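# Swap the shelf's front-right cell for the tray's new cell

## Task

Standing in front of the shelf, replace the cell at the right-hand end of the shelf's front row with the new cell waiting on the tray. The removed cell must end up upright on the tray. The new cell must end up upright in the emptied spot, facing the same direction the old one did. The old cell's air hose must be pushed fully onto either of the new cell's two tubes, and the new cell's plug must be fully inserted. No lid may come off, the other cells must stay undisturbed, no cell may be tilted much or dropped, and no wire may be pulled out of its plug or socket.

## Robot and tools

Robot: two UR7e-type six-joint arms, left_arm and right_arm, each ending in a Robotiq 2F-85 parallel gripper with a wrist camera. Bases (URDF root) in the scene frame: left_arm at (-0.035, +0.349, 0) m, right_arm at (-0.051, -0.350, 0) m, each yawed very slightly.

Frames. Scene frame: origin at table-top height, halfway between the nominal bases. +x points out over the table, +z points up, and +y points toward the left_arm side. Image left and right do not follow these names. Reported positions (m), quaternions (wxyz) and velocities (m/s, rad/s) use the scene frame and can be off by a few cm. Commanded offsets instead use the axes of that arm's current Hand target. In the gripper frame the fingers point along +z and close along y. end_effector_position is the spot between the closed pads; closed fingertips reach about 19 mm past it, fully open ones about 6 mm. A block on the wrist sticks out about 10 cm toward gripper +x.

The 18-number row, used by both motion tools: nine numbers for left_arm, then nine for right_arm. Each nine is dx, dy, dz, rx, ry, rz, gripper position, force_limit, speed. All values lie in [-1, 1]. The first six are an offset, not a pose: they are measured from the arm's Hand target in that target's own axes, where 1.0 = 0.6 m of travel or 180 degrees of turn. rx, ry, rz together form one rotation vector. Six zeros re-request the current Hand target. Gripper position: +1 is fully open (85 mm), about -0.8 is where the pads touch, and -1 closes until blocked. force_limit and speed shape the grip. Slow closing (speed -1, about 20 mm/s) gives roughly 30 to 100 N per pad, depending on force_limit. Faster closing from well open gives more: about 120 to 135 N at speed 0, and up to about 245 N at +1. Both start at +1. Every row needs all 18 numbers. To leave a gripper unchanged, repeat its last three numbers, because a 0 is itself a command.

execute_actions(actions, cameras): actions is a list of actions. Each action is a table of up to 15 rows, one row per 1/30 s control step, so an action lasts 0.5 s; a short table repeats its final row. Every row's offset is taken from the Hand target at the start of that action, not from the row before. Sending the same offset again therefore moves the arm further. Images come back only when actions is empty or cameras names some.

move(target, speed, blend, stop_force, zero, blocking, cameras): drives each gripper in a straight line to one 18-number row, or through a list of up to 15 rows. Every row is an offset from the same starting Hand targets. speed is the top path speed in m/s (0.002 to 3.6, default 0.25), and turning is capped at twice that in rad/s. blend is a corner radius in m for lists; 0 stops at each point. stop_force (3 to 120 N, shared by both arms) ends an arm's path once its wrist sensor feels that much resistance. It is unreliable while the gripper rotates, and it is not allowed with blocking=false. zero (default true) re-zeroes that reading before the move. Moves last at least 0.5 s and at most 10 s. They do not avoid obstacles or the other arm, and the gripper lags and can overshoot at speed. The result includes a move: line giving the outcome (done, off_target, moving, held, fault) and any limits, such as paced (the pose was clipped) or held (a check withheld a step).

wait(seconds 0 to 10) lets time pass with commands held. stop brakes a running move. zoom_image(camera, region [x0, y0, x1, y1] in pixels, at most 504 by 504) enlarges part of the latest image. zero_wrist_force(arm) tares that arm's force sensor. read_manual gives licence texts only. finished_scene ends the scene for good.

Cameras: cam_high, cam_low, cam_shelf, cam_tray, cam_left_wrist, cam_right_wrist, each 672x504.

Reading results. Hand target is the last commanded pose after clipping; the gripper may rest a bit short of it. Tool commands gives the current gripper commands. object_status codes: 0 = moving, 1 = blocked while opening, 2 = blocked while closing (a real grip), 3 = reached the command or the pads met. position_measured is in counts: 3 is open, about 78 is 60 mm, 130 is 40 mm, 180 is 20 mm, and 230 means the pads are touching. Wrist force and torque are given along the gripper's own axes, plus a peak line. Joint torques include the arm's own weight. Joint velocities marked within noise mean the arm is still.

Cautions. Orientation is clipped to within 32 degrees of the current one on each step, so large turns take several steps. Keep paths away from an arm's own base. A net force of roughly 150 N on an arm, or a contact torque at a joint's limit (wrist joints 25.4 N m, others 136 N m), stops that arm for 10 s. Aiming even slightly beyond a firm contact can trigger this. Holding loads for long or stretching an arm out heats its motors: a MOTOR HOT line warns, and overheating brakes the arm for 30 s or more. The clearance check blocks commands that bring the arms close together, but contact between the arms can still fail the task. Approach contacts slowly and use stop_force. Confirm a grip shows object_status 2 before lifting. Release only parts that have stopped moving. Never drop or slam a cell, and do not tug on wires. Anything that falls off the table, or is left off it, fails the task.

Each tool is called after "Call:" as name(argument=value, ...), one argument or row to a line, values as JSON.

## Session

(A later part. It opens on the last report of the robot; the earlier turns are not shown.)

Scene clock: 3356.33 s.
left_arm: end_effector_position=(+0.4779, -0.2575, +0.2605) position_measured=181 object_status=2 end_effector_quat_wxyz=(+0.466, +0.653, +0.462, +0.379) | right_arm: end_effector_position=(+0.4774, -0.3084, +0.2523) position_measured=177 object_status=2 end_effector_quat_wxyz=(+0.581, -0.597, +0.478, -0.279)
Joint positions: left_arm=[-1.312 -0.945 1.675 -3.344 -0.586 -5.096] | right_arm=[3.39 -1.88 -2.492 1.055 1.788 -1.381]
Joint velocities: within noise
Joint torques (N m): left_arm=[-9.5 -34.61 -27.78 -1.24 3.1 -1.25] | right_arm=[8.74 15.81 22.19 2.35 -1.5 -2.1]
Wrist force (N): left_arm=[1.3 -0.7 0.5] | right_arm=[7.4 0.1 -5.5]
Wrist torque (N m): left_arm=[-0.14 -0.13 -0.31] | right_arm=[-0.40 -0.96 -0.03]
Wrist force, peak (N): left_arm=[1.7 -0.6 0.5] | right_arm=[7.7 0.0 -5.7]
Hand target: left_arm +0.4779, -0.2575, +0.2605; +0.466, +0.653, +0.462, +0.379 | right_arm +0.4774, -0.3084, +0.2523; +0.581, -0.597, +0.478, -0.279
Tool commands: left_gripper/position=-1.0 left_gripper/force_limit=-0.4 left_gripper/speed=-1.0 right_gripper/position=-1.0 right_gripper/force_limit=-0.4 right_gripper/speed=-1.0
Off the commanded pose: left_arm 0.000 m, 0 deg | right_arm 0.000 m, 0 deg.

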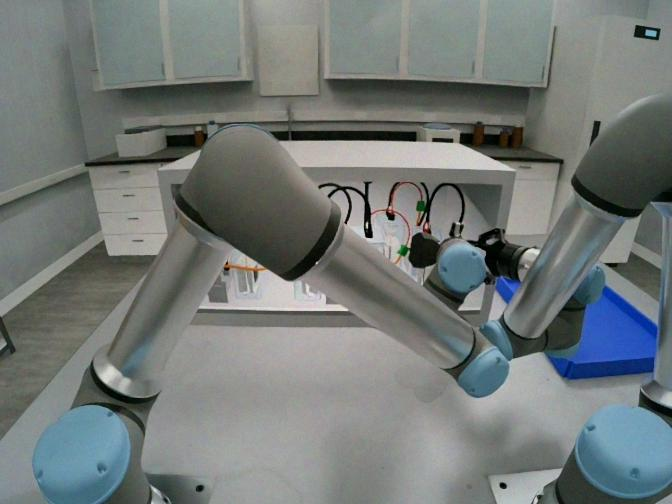

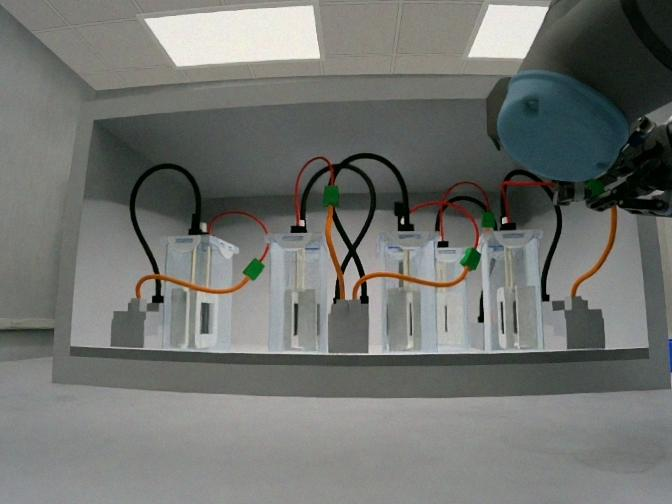

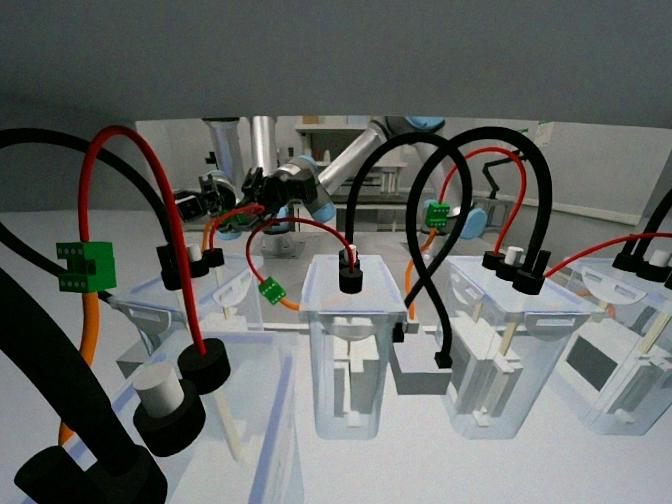

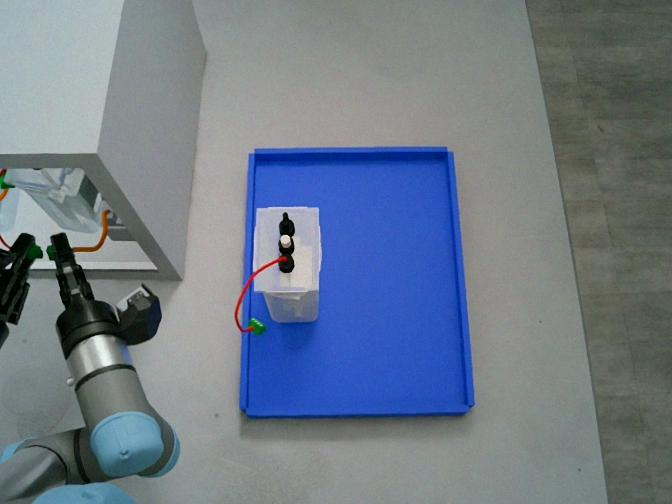

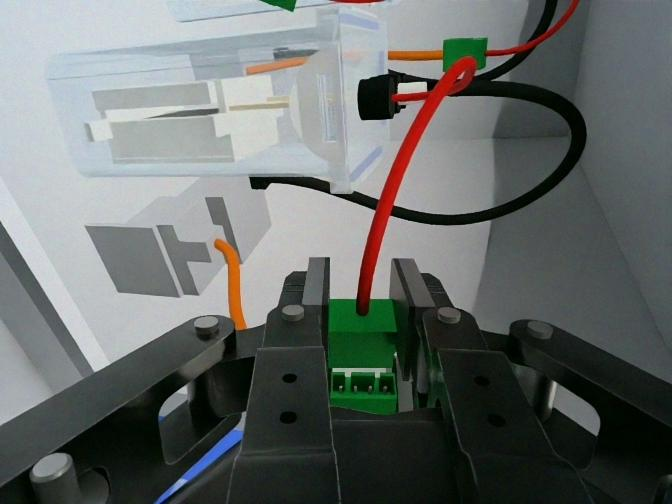

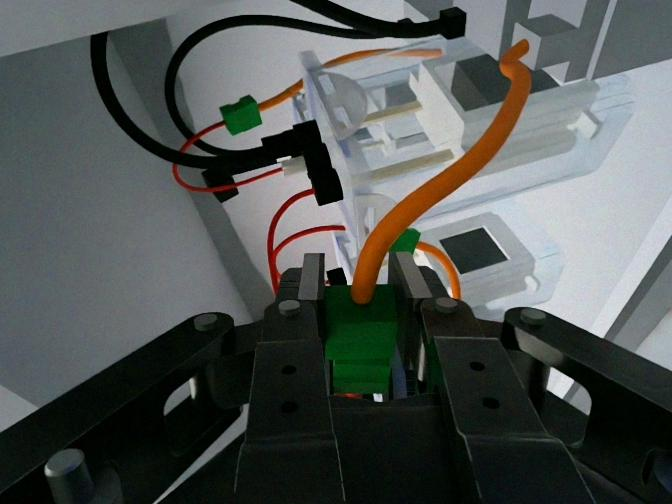

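Call:
move(
  target=[-0.0113,0.0001,0.0028,0,0,0,-1,-0.4,-1,0,0,0,0,0,0,-1,-0.4,-1],
  speed=0.02,
  stop_force=8,
  cameras=["cam_left_wrist","cam_tray","cam_right_wrist"],
)

Call:
zoom_image(
  camera="cam_left_wrist",
  region=[310, 320, 420, 430],
)

Call:
zoom_image(
  camera="cam_tray",
  region=[34, 240, 58, 264],
)

Scene clock: 3364.10 s.
left_arm: end_effector_position=(+0.4775, -0.2644, +0.2597) position_measured=181 object_status=2 end_effector_quat_wxyz=(+0.466, +0.653, +0.462, +0.379) | right_arm: end_effector_position=(+0.4774, -0.3084, +0.2523) position_measured=177 object_status=2 end_effector_quat_wxyz=(+0.581, -0.597, +0.478, -0.279)
Joint positions: left_arm=[-1.316 -0.934 1.656 -3.334 -0.583 -5.099] | right_arm=[3.39 -1.88 -2.492 1.055 1.788 -1.381]
Joint torques (N m): left_arm=[8.86 -51.46 -9.87 -3.91 -0.35 0.72] | right_arm=[8.26 16.17 21.99 5.03 -1.48 -1.84]
Wrist force (N): left_arm=[1.6 -0.7 0.6] | right_arm=[7.4 -0.1 -5.8]
Wrist torque (N m): left_arm=[-0.13 -0.18 -0.12] | right_arm=[-0.43 -0.95 -0.03]
Wrist force, peak (N): left_arm=[1.8 -0.6 0.5] | right_arm=[7.6 -0.1 -5.9]
Hand target: left_arm +0.4775, -0.2644, +0.2597; +0.466, +0.653, +0.462, +0.379 | right_arm +0.4774, -0.3084, +0.2523; +0.581, -0.597, +0.478, -0.279
Off the commanded pose: left_arm 0.000 m, 0 deg | right_arm 0.000 m, 0 deg.
move: done
Images, in order (width x height): cam_tray 672x504, cam_left_wrist 672x504, cam_right_wrist 672x504.

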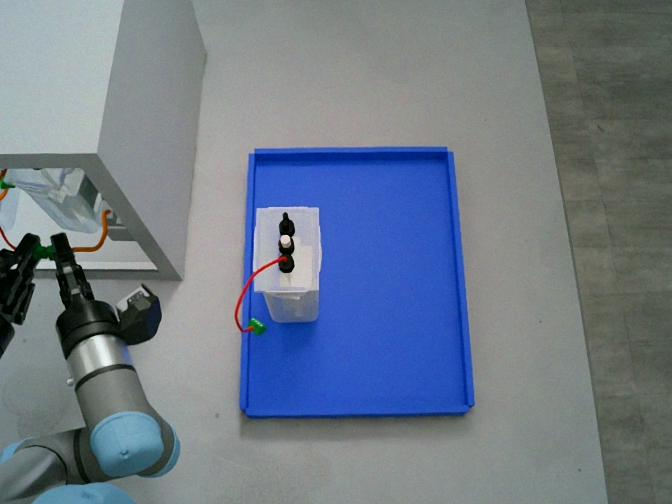

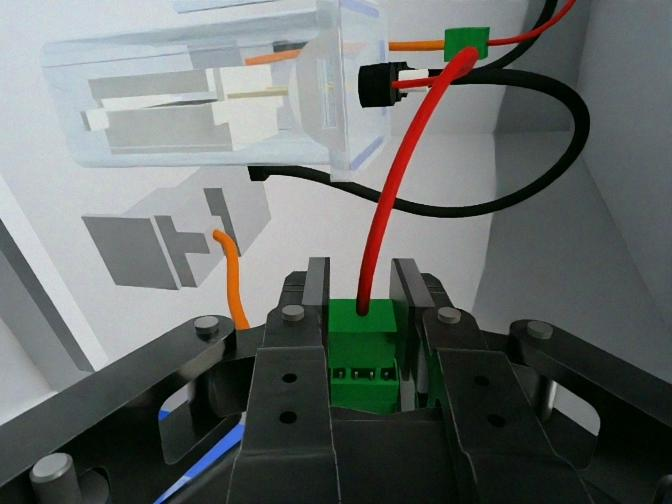

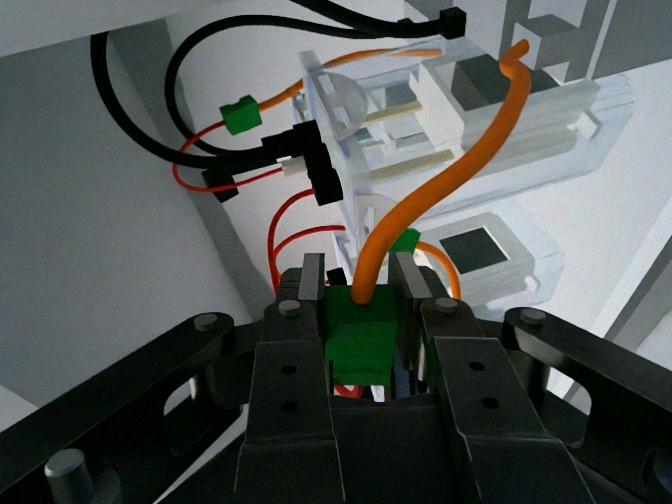

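Scaled by 4.582 from the camera's 672x504 image, which has a finer 960x720 frame.

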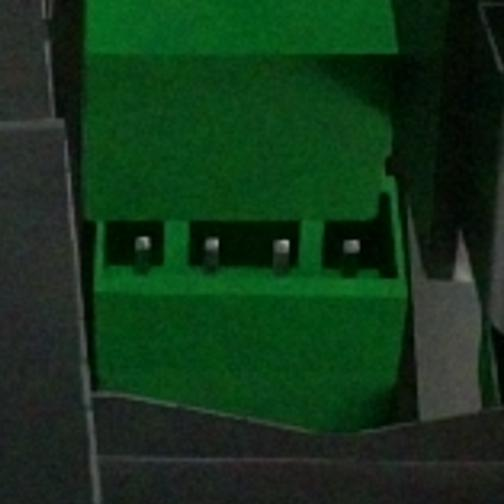

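Scaled by 21.000 from the camera's 672x504 image, which has a finer 960x720 frame.

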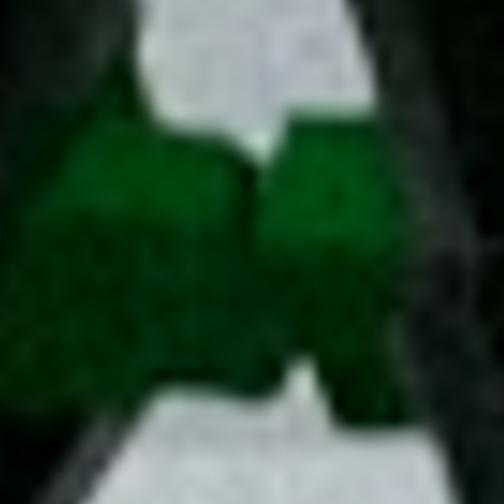

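Call:
move(
  target=[-0.0035,0.0016,-0.0003,0,0,0,-1,-0.4,-1,0,0,0,0,0,0,-1,-0.4,-1],
  speed=0.01,
  stop_force=8,
  cameras=["cam_left_wrist","cam_tray","cam_right_wrist"],
)

Call:
zoom_image(
  camera="cam_left_wrist",
  region=[310, 320, 420, 430],
)

Call:
zoom_image(
  camera="cam_tray",
  region=[34, 240, 58, 264],
)

Scene clock: 3376.33 s.
left_arm: end_effector_position=(+0.4770, -0.2665, +0.2606) position_measured=181 object_status=2 end_effector_quat_wxyz=(+0.466, +0.653, +0.462, +0.379) | right_arm: end_effector_position=(+0.4774, -0.3084, +0.2523) position_measured=177 object_status=2 end_effector_quat_wxyz=(+0.581, -0.597, +0.478, -0.279)
Joint positions: left_arm=[-1.318 -0.932 1.65 -3.329 -0.581 -5.101] | right_arm=[3.39 -1.88 -2.492 1.055 1.788 -1.381]
Joint torques (N m): left_arm=[-5.22 -38.81 -11.03 -3.92 1.99 -0.24] | right_arm=[8.59 17.73 21.43 4.95 -1.32 -1.23]
Wrist force (N): left_arm=[1.7 -0.4 0.3] | right_arm=[7.4 -0.2 -5.7]
Wrist torque (N m): left_arm=[-0.09 -0.19 -0.12] | right_arm=[-0.43 -0.96 -0.03]
Wrist force, peak (N): left_arm=[1.7 -0.5 0.5] | right_arm=[7.6 0.0 -5.9]
Hand target: left_arm +0.4770, -0.2665, +0.2605; +0.466, +0.653, +0.462, +0.379 | right_arm +0.4774, -0.3084, +0.2523; +0.581, -0.597, +0.478, -0.279
Off the commanded pose: left_arm 0.000 m, 0 deg | right_arm 0.000 m, 0 deg.
move: done
Images, in order (width x height): cam_tray 672x504, cam_left_wrist 672x504, cam_right_wrist 672x504.

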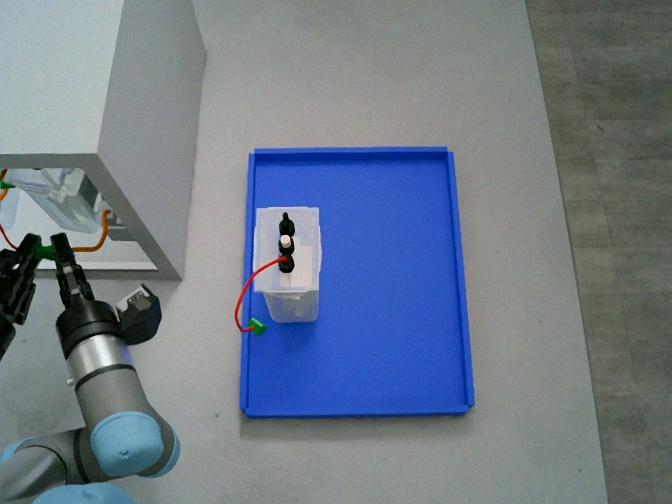

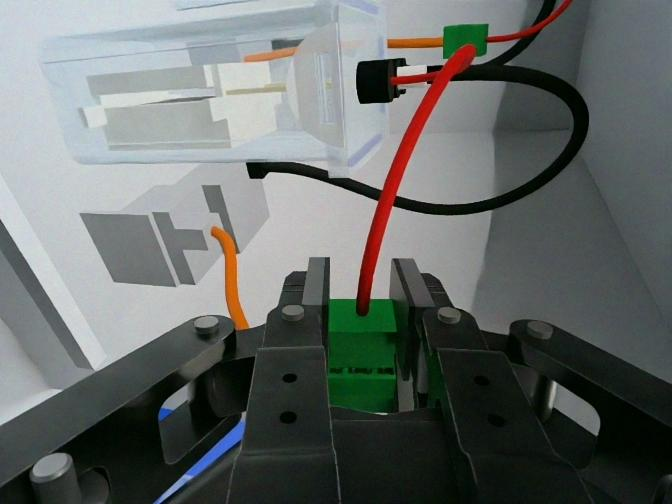

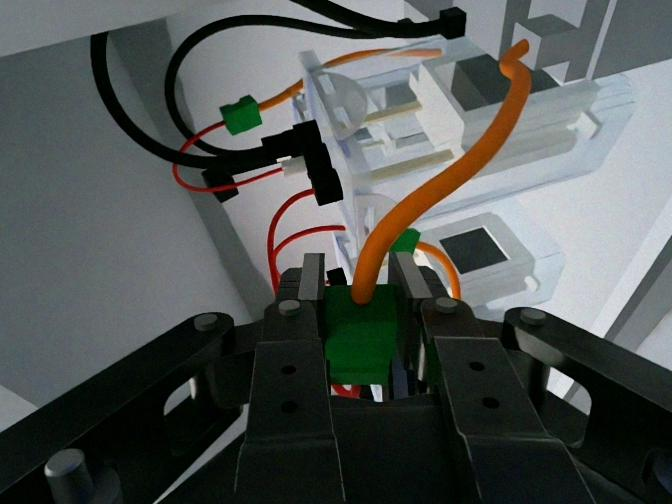

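Scaled by 4.582 from the camera's 672x504 image, which has a finer 960x720 frame.

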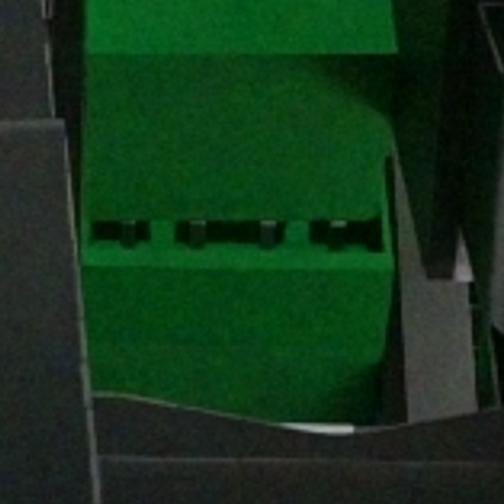

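Scaled by 21.000 from the camera's 672x504 image, which has a finer 960x720 frame.

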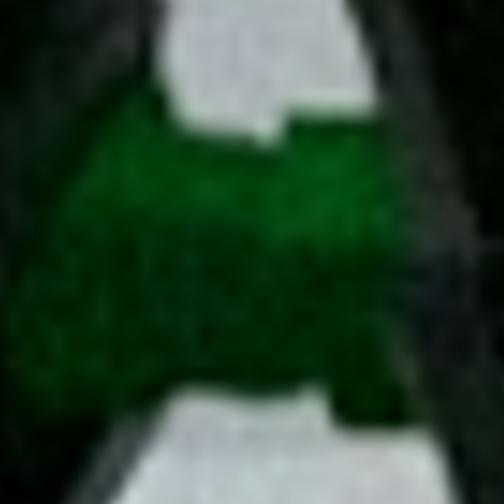

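Call:
move(
  target=[0.0014,0,0.0023,0,-0.0222,0,-1,-0.4,-1,0,0,0,0,0,0,-1,-0.4,-1],
  speed=0.02,
  cameras=["cam_left_wrist","cam_tray","cam_right_wrist"],
)

Call:
zoom_image(
  camera="cam_left_wrist",
  region=[310, 320, 420, 430],
)

Call:
zoom_image(
  camera="cam_tray",
  region=[34, 240, 58, 264],
)

Scene clock: 3394.70 s.
left_arm: end_effector_position=(+0.4785, -0.2660, +0.2602) position_measured=181 object_status=2 end_effector_quat_wxyz=(+0.482, +0.665, +0.445, +0.356) | right_arm: end_effector_position=(+0.4774, -0.3084, +0.2523) position_measured=177 object_status=2 end_effector_quat_wxyz=(+0.581, -0.597, +0.478, -0.279)
Joint positions: left_arm=[-1.298 -0.943 1.676 -3.4 -0.664 -5.05] | right_arm=[3.39 -1.88 -2.492 1.055 1.788 -1.381]
Joint torques (N m): left_arm=[-1.32 -44.27 -20.07 -1.29 3.09 -1.07] | right_arm=[8.02 19.36 19.49 5.02 -1.46 -0.6]
Wrist force (N): left_arm=[1.4 -0.5 0.6] | right_arm=[7.4 0.1 -5.6]
Wrist torque (N m): left_arm=[-0.10 -0.15 -0.33] | right_arm=[-0.41 -0.95 -0.03]
Wrist force, peak (N): left_arm=[1.6 -0.7 0.8] | right_arm=[7.8 -0.1 -5.7]
Hand target: left_arm +0.4785, -0.2661, +0.2602; +0.482, +0.665, +0.445, +0.356 | right_arm +0.4774, -0.3084, +0.2523; +0.581, -0.597, +0.478, -0.279
Off the commanded pose: left_arm 0.000 m, 0 deg | right_arm 0.000 m, 0 deg.
move: done
Images, in order (width x height): cam_tray 672x504, cam_left_wrist 672x504, cam_right_wrist 672x504.

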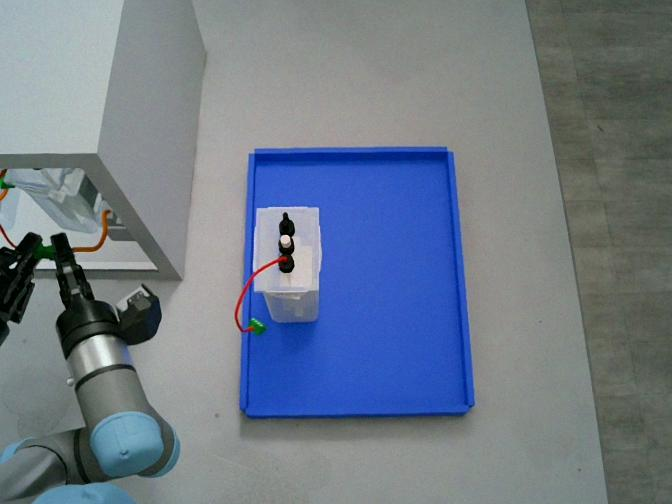

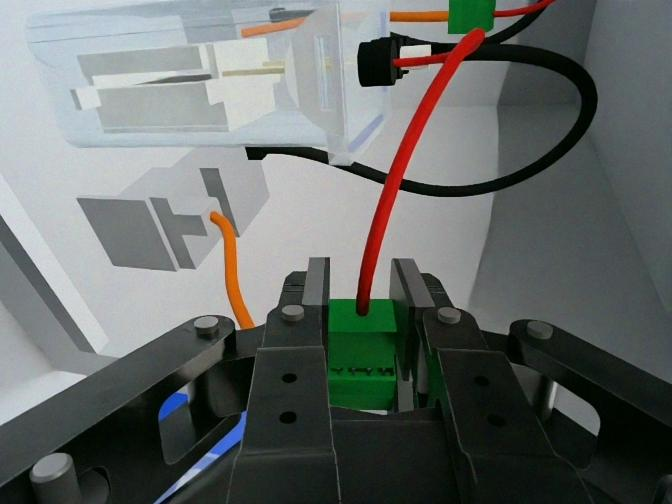

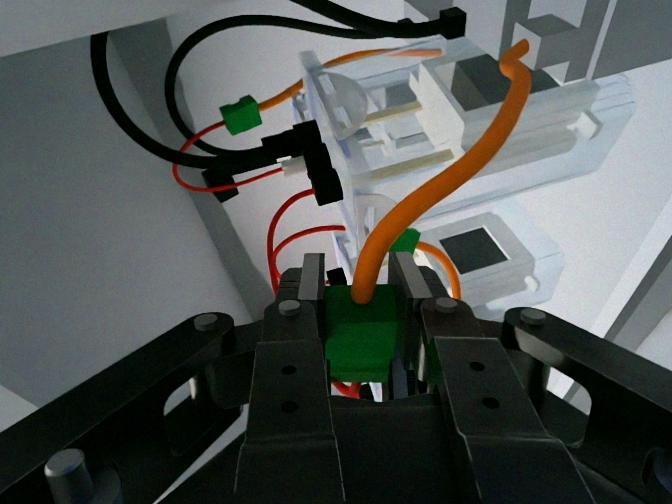

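Scaled by 4.582 from the camera's 672x504 image, which has a finer 960x720 frame.

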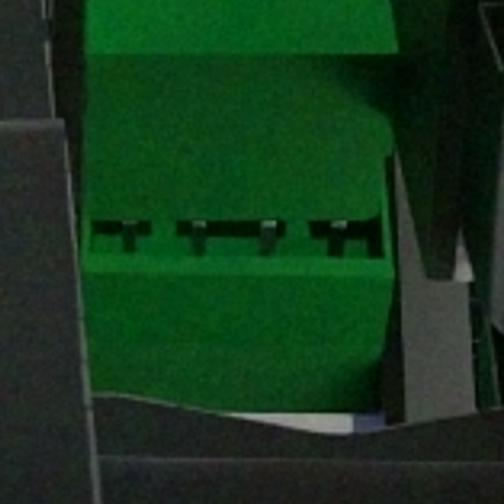

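Scaled by 21.000 from the camera's 672x504 image, which has a finer 960x720 frame.

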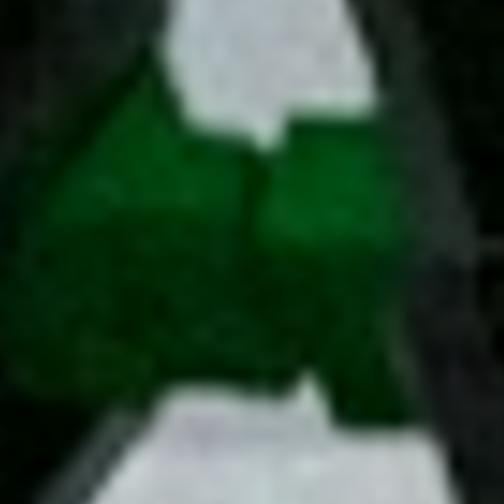

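Call:
move(
  target=[
    [-0.0004,0,-0.0011,0,0,0,-1,-0.4,-1,0,0,0,0,0,0,-1,-0.4,-1],
    [-0.0051,0,0.0004,0,0,0,-1,-0.4,-1,0,0,0,0,0,0,-1,-0.4,-1],
  ],
  speed=0.01,
  stop_force=7,
  cameras=["cam_left_wrist","cam_tray","cam_right_wrist"],
)

Call:
zoom_image(
  camera="cam_left_wrist",
  region=[310, 320, 420, 430],
)

Call:
zoom_image(
  camera="cam_tray",
  region=[34, 240, 58, 264],
)

Scene clock: 3406.43 s.
left_arm: end_effector_position=(+0.4776, -0.2690, +0.2600) position_measured=181 object_status=2 end_effector_quat_wxyz=(+0.482, +0.665, +0.445, +0.356) | right_arm: end_effector_position=(+0.4774, -0.3084, +0.2523) position_measured=177 object_status=2 end_effector_quat_wxyz=(+0.581, -0.597, +0.478, -0.279)
Joint positions: left_arm=[-1.301 -0.939 1.669 -3.395 -0.661 -5.053] | right_arm=[3.39 -1.88 -2.492 1.055 1.788 -1.381]
Joint torques (N m): left_arm=[-4.62 -43.21 -4.84 -1.94 -2.1 0.69] | right_arm=[8.47 21.3 19.04 5.01 1.65 -0.07]
Wrist force (N): left_arm=[4.3 9.1 0.1] | right_arm=[9.4 9.6 -7.2]
Wrist torque (N m): left_arm=[-0.23 -0.20 -0.30] | right_arm=[-0.54 -0.98 -0.19]
Wrist force, peak (N): left_arm=[4.1 9.5 0.1] | right_arm=[9.6 9.9 -7.2]
Hand target: left_arm +0.4776, -0.2690, +0.2600; +0.482, +0.665, +0.445, +0.356 | right_arm +0.4774, -0.3084, +0.2523; +0.581, -0.597, +0.478, -0.279
Off the commanded pose: left_arm 0.000 m, 0 deg | right_arm 0.000 m, 0 deg.
move: done
Images, in order (width x height): cam_tray 672x504, cam_left_wrist 672x504, cam_right_wrist 672x504.

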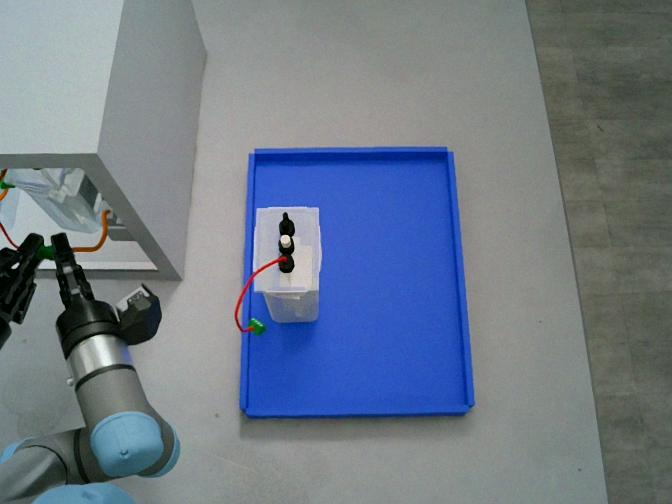

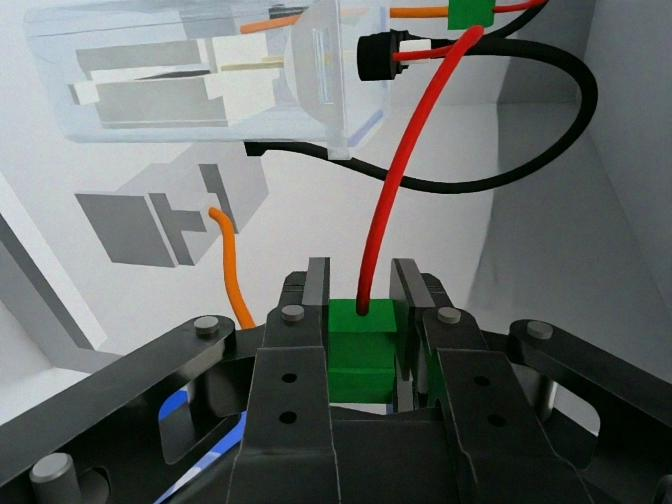

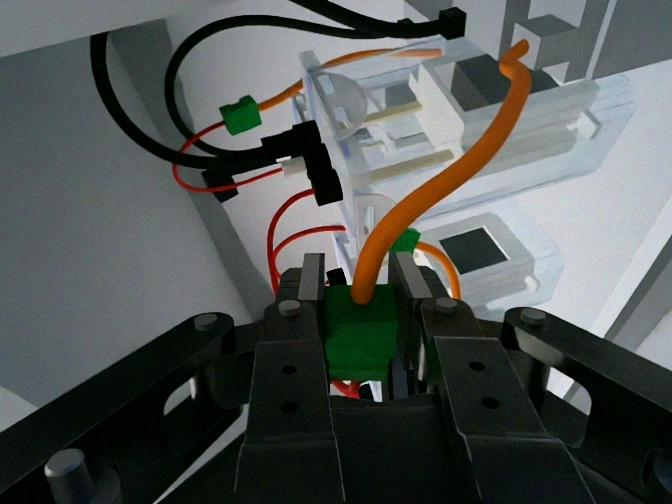

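Scaled by 4.582 from the camera's 672x504 image, which has a finer 960x720 frame.

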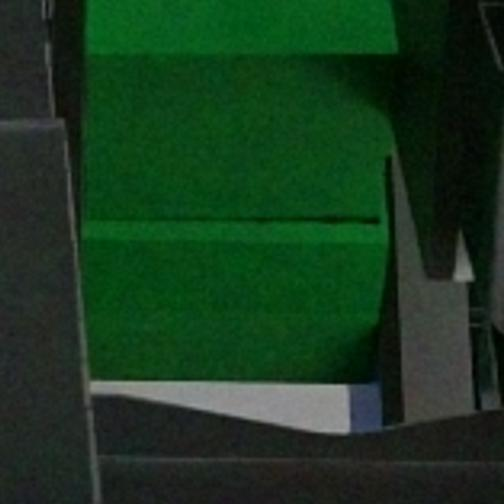

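Scaled by 21.000 from the camera's 672x504 image, which has a finer 960x720 frame.

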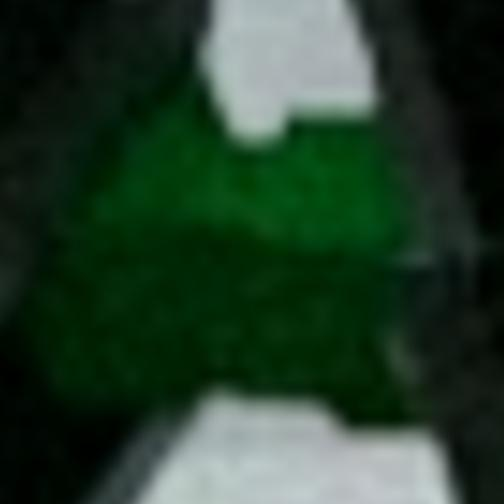

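Call:
move(
  target=[0,0.0006,0,0,0,0,-1,-0.4,-1,0,0,0,0,0,0,-1,-0.4,-1],
  speed=0.01,
  cameras=[],
)

Scene clock: 3410.30 s.
left_arm: end_effector_position=(+0.4777, -0.2691, +0.2603) position_measured=181 object_status=2 end_effector_quat_wxyz=(+0.482, +0.665, +0.445, +0.356) | right_arm: end_effector_position=(+0.4774, -0.3084, +0.2523) position_measured=177 object_status=2 end_effector_quat_wxyz=(+0.581, -0.597, +0.478, -0.279)
Joint positions: left_arm=[-1.301 -0.939 1.669 -3.394 -0.661 -5.053] | right_arm=[3.39 -1.88 -2.492 1.055 1.788 -1.381]
Joint torques (N m): left_arm=[6.99 -48.15 -25.46 -0.91 -2.02 0.69] | right_arm=[8.51 22.42 18.28 5.07 0.91 0.32]
Wrist force (N): left_arm=[4.1 3.4 0.4] | right_arm=[9.3 3.9 -7.0]
Wrist torque (N m): left_arm=[-0.17 -0.22 -0.19] | right_arm=[-0.46 -0.99 -0.09]
Wrist force, peak (N): left_arm=[4.5 9.5 0.3] | right_arm=[9.9 9.7 -7.2]
Hand target: left_arm +0.4777, -0.2691, +0.2603; +0.482, +0.665, +0.445, +0.356 | right_arm +0.4774, -0.3084, +0.2523; +0.581, -0.597, +0.478, -0.279
Off the commanded pose: left_arm 0.000 m, 0 deg | right_arm 0.000 m, 0 deg.
move: done
No camera images: "cameras" was empty.

Call:
move(
  target=[
    [0,0.0003,0,0,0,0,-1,-0.4,-1,0,0,0,0,0,0,-1,-0.4,-1],
    [-0.0032,0.0003,0.001,0,0,0,-1,-0.4,-1,0,0,0,0,0,0,-1,-0.4,-1],
  ],
  speed=0.01,
  stop_force=12,
  cameras=["cam_left_wrist","cam_tray"],
)

Call:
zoom_image(
  camera="cam_left_wrist",
  region=[310, 320, 420, 430],
)

Call:
zoom_image(
  camera="cam_tray",
  region=[34, 240, 58, 264],
)

Scene clock: 3416.73 s.
left_arm: end_effector_position=(+0.4777, -0.2707, +0.2604) position_measured=181 object_status=2 end_effector_quat_wxyz=(+0.482, +0.665, +0.445, +0.356) | right_arm: end_effector_position=(+0.4774, -0.3084, +0.2523) position_measured=177 object_status=2 end_effector_quat_wxyz=(+0.581, -0.597, +0.478, -0.279)
Joint positions: left_arm=[-1.302 -0.937 1.664 -3.392 -0.66 -5.053] | right_arm=[3.39 -1.88 -2.492 1.055 1.788 -1.381]
Joint torques (N m): left_arm=[3.93 -47.09 -10.22 -2.99 -4.05 0.72] | right_arm=[8.21 24.72 17.26 5.17 3.79 1.01]
Wrist force (N): left_arm=[12.4 1.8 -4.4] | right_arm=[18.0 2.3 -9.1]
Wrist torque (N m): left_arm=[-0.30 -0.45 -0.05] | right_arm=[-0.66 -1.07 -0.02]
Wrist force, peak (N): left_arm=[17.0 1.2 -5.9] | right_arm=[21.6 1.6 -11.1]
Hand target: left_arm +0.4777, -0.2707, +0.2604; +0.482, +0.665, +0.445, +0.356 | right_arm +0.4774, -0.3084, +0.2523; +0.581, -0.597, +0.478, -0.279
Off the commanded pose: left_arm 0.000 m, 0 deg | right_arm 0.000 m, 0 deg.
move: contact (left_arm); path passed 1 of 2 targets
Images, in order (width x height): cam_tray 672x504, cam_left_wrist 672x504.

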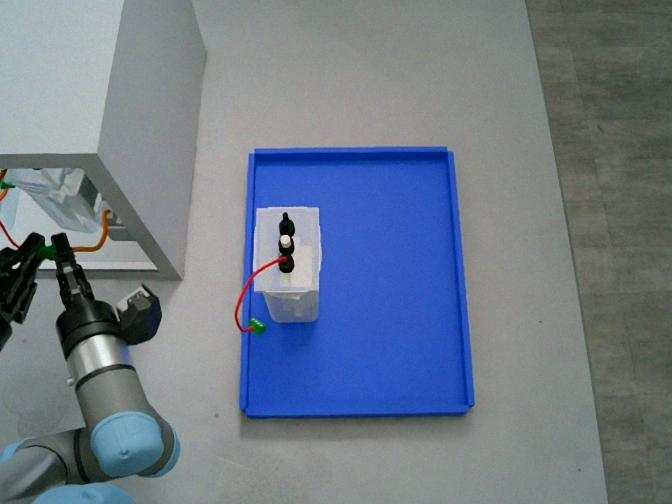

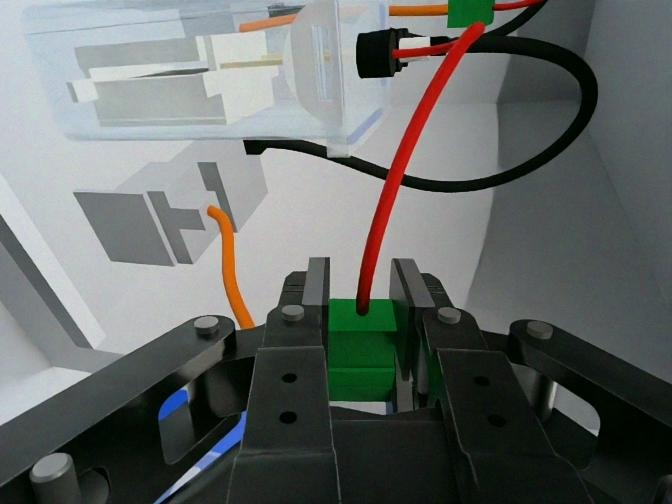

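Scaled by 4.582 from the camera's 672x504 image, which has a finer 960x720 frame.

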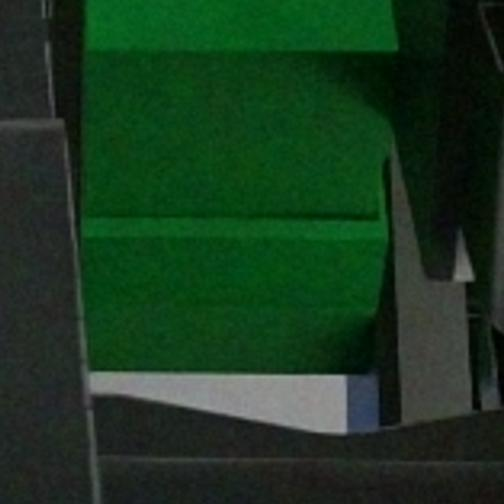

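Scaled by 21.000 from the camera's 672x504 image, which has a finer 960x720 frame.

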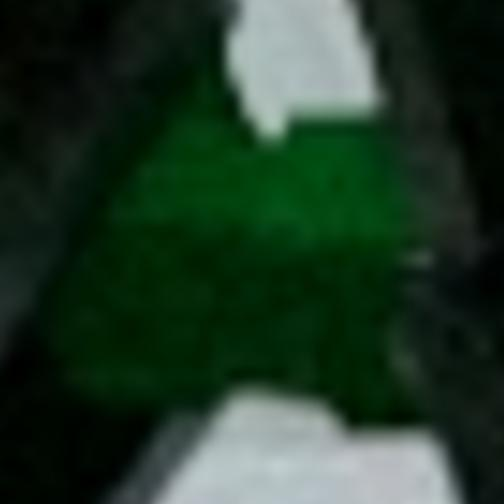

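Call:
wait(
  seconds=0.1,
  cameras=["cam_right_wrist","cam_left_wrist"],
)

Call:
zoom_image(
  camera="cam_right_wrist",
  region=[300, 270, 430, 410],
)

Call:
zoom_image(
  camera="cam_left_wrist",
  region=[315, 355, 405, 410],
)

Scene clock: 3429.00 s.
left_arm: end_effector_position=(+0.4777, -0.2707, +0.2604) position_measured=181 object_status=2 end_effector_quat_wxyz=(+0.482, +0.665, +0.445, +0.356) | right_arm: end_effector_position=(+0.4774, -0.3084, +0.2523) position_measured=177 object_status=2 end_effector_quat_wxyz=(+0.581, -0.597, +0.478, -0.279)
Joint positions: left_arm=[-1.302 -0.937 1.664 -3.392 -0.66 -5.053] | right_arm=[3.39 -1.88 -2.492 1.055 1.788 -1.381]
Joint torques (N m): left_arm=[4.33 -47.17 -10.52 -2.95 -3.73 0.82] | right_arm=[8.72 24.97 16.99 5.01 2.84 1.5]
Wrist force (N): left_arm=[12.3 1.8 -4.6] | right_arm=[18.0 2.2 -9.1]
Wrist torque (N m): left_arm=[-0.31 -0.44 -0.04] | right_arm=[-0.66 -1.08 -0.02]
Wrist force, peak (N): left_arm=[12.7 1.9 -4.4] | right_arm=[18.2 2.4 -9.4]
Hand target: left_arm +0.4777, -0.2707, +0.2604; +0.482, +0.665, +0.445, +0.356 | right_arm +0.4774, -0.3084, +0.2523; +0.581, -0.597, +0.478, -0.279
Tool commands: left_gripper/position=-1.0 left_gripper/force_limit=-0.4 left_gripper/speed=-1.0 right_gripper/position=-1.0 right_gripper/force_limit=-0.4 right_gripper/speed=-1.0
Off the commanded pose: left_arm 0.000 m, 0 deg | right_arm 0.000 m, 0 deg.
wait: 0.10 s; at rest from the start
Images, in order (width x height): cam_left_wrist 672x504, cam_right_wrist 672x504.

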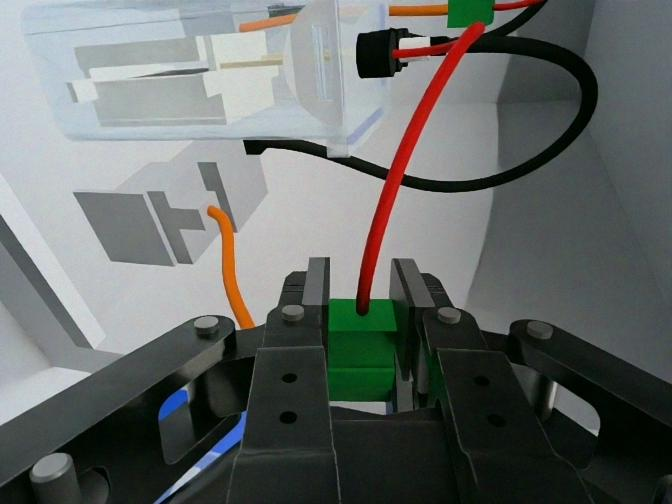

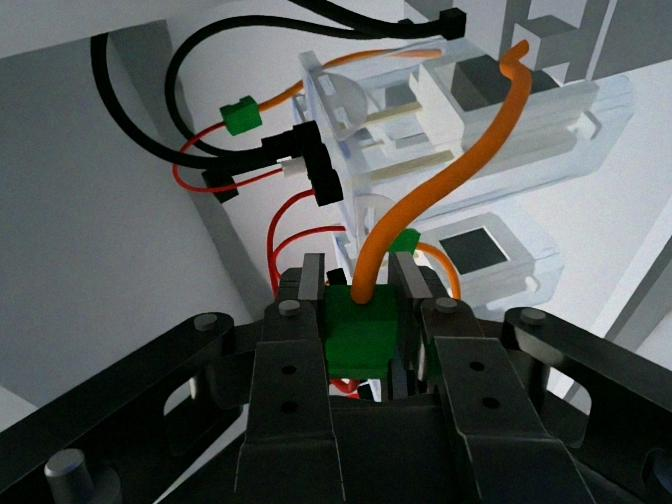

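Scaled by 3.600 from the camera's 672x504 image, which has a finer 960x720 frame.

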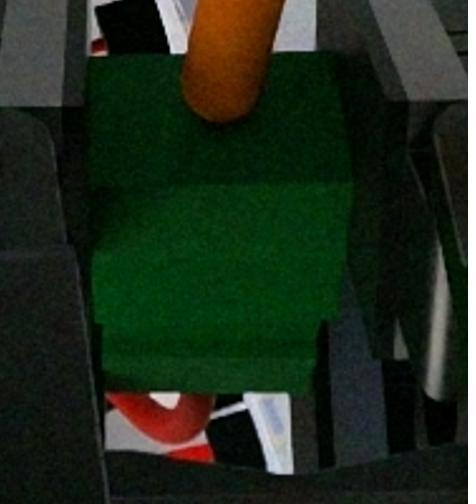

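Scaled by 5.600 from the camera's 672x504 image, which has a finer 960x720 frame.

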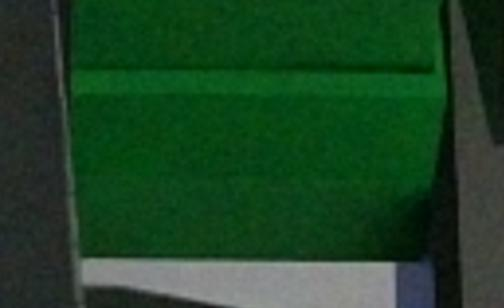

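Call:
move(
  target=[-0.0048,0,0.0015,0,0,0,-1,-0.4,-1,0,0,0,0,0,0,-1,-0.4,-1],
  speed=0.008,
  stop_force=22,
  cameras=["cam_left_wrist","cam_tray","cam_right_wrist"],
)

Call:
zoom_image(
  camera="cam_left_wrist",
  region=[310, 320, 420, 430],
)

Call:
zoom_image(
  camera="cam_tray",
  region=[34, 240, 58, 264],
)

Call:
zoom_image(
  camera="cam_right_wrist",
  region=[300, 270, 430, 410],
)

Scene clock: 3445.60 s.
left_arm: end_effector_position=(+0.4776, -0.2733, +0.2600) position_measured=181 object_status=2 end_effector_quat_wxyz=(+0.482, +0.665, +0.445, +0.356) | right_arm: end_effector_position=(+0.4774, -0.3084, +0.2523) position_measured=177 object_status=2 end_effector_quat_wxyz=(+0.581, -0.597, +0.478, -0.279)
Joint positions: left_arm=[-1.303 -0.932 1.657 -3.388 -0.659 -5.054] | right_arm=[3.39 -1.88 -2.492 1.055 1.788 -1.381]
Joint torques (N m): left_arm=[-2.6 -46.25 -13.3 -2.61 -6.77 0.7] | right_arm=[8.9 27.66 16.17 4.99 5.76 1.72]
Wrist force (N): left_arm=[26.5 0.4 -9.8] | right_arm=[31.3 0.8 -13.3]
Wrist torque (N m): left_arm=[-0.20 -0.64 -0.11] | right_arm=[-0.51 -1.05 0.03]
Wrist force, peak (N): left_arm=[33.4 -1.1 -11.2] | right_arm=[36.8 -0.7 -16.4]
Hand target: left_arm +0.4776, -0.2733, +0.2600; +0.482, +0.665, +0.445, +0.356 | right_arm +0.4774, -0.3084, +0.2523; +0.581, -0.597, +0.478, -0.279
Off the commanded pose: left_arm 0.000 m, 0 deg | right_arm 0.000 m, 0 deg.
move: contact (left_arm)
Images, in order (width x height): cam_tray 672x504, cam_left_wrist 672x504, cam_right_wrist 672x504.

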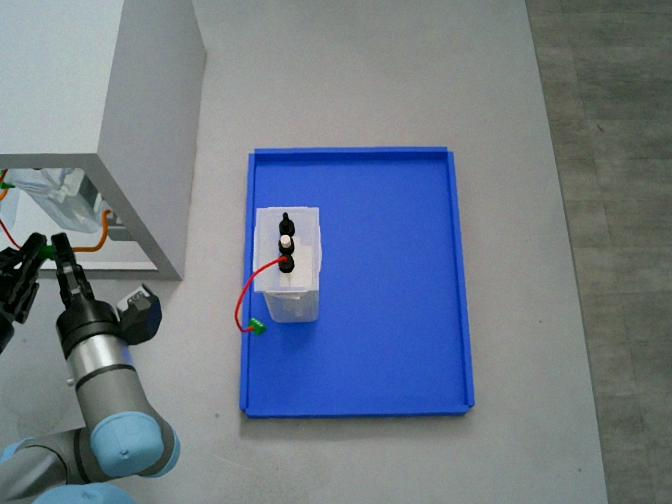

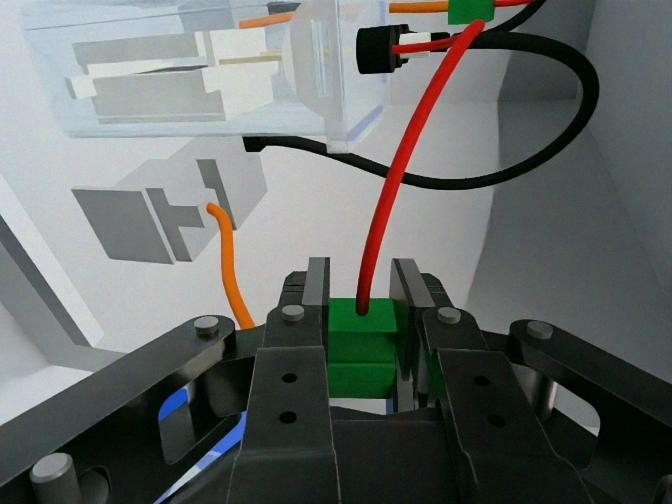

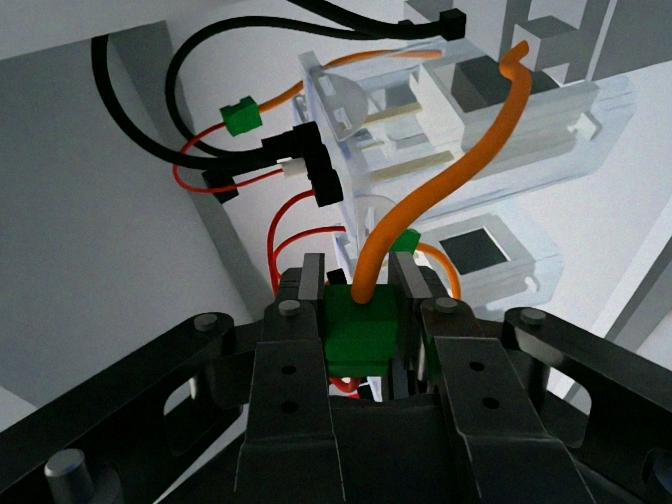

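Scaled by 4.582 from the camera's 672x504 image, which has a finer 960x720 frame.

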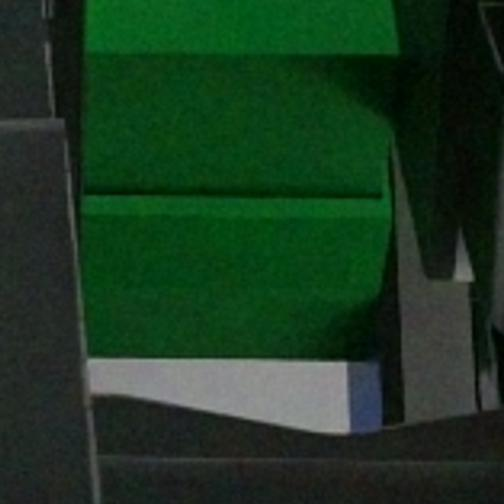

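Scaled by 21.000 from the camera's 672x504 image, which has a finer 960x720 frame.

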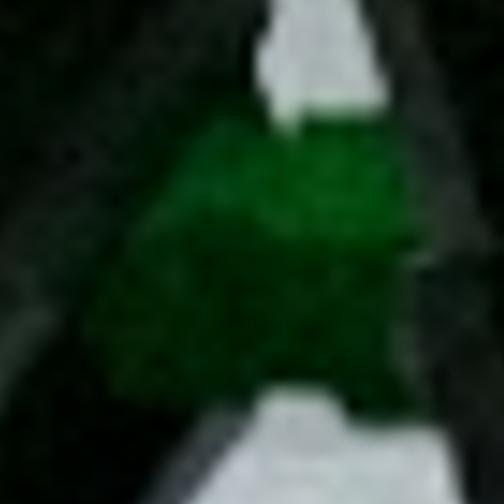

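Scaled by 3.600 from the camera's 672x504 image, which has a finer 960x720 frame.

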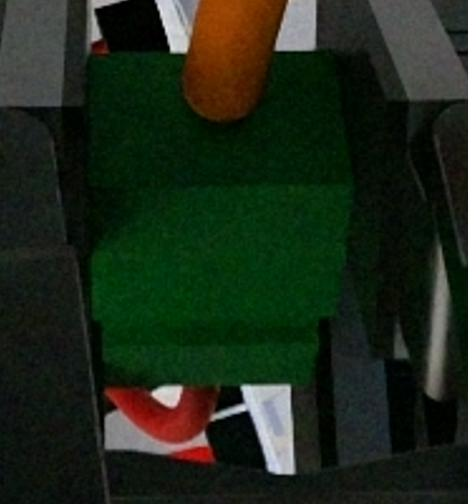

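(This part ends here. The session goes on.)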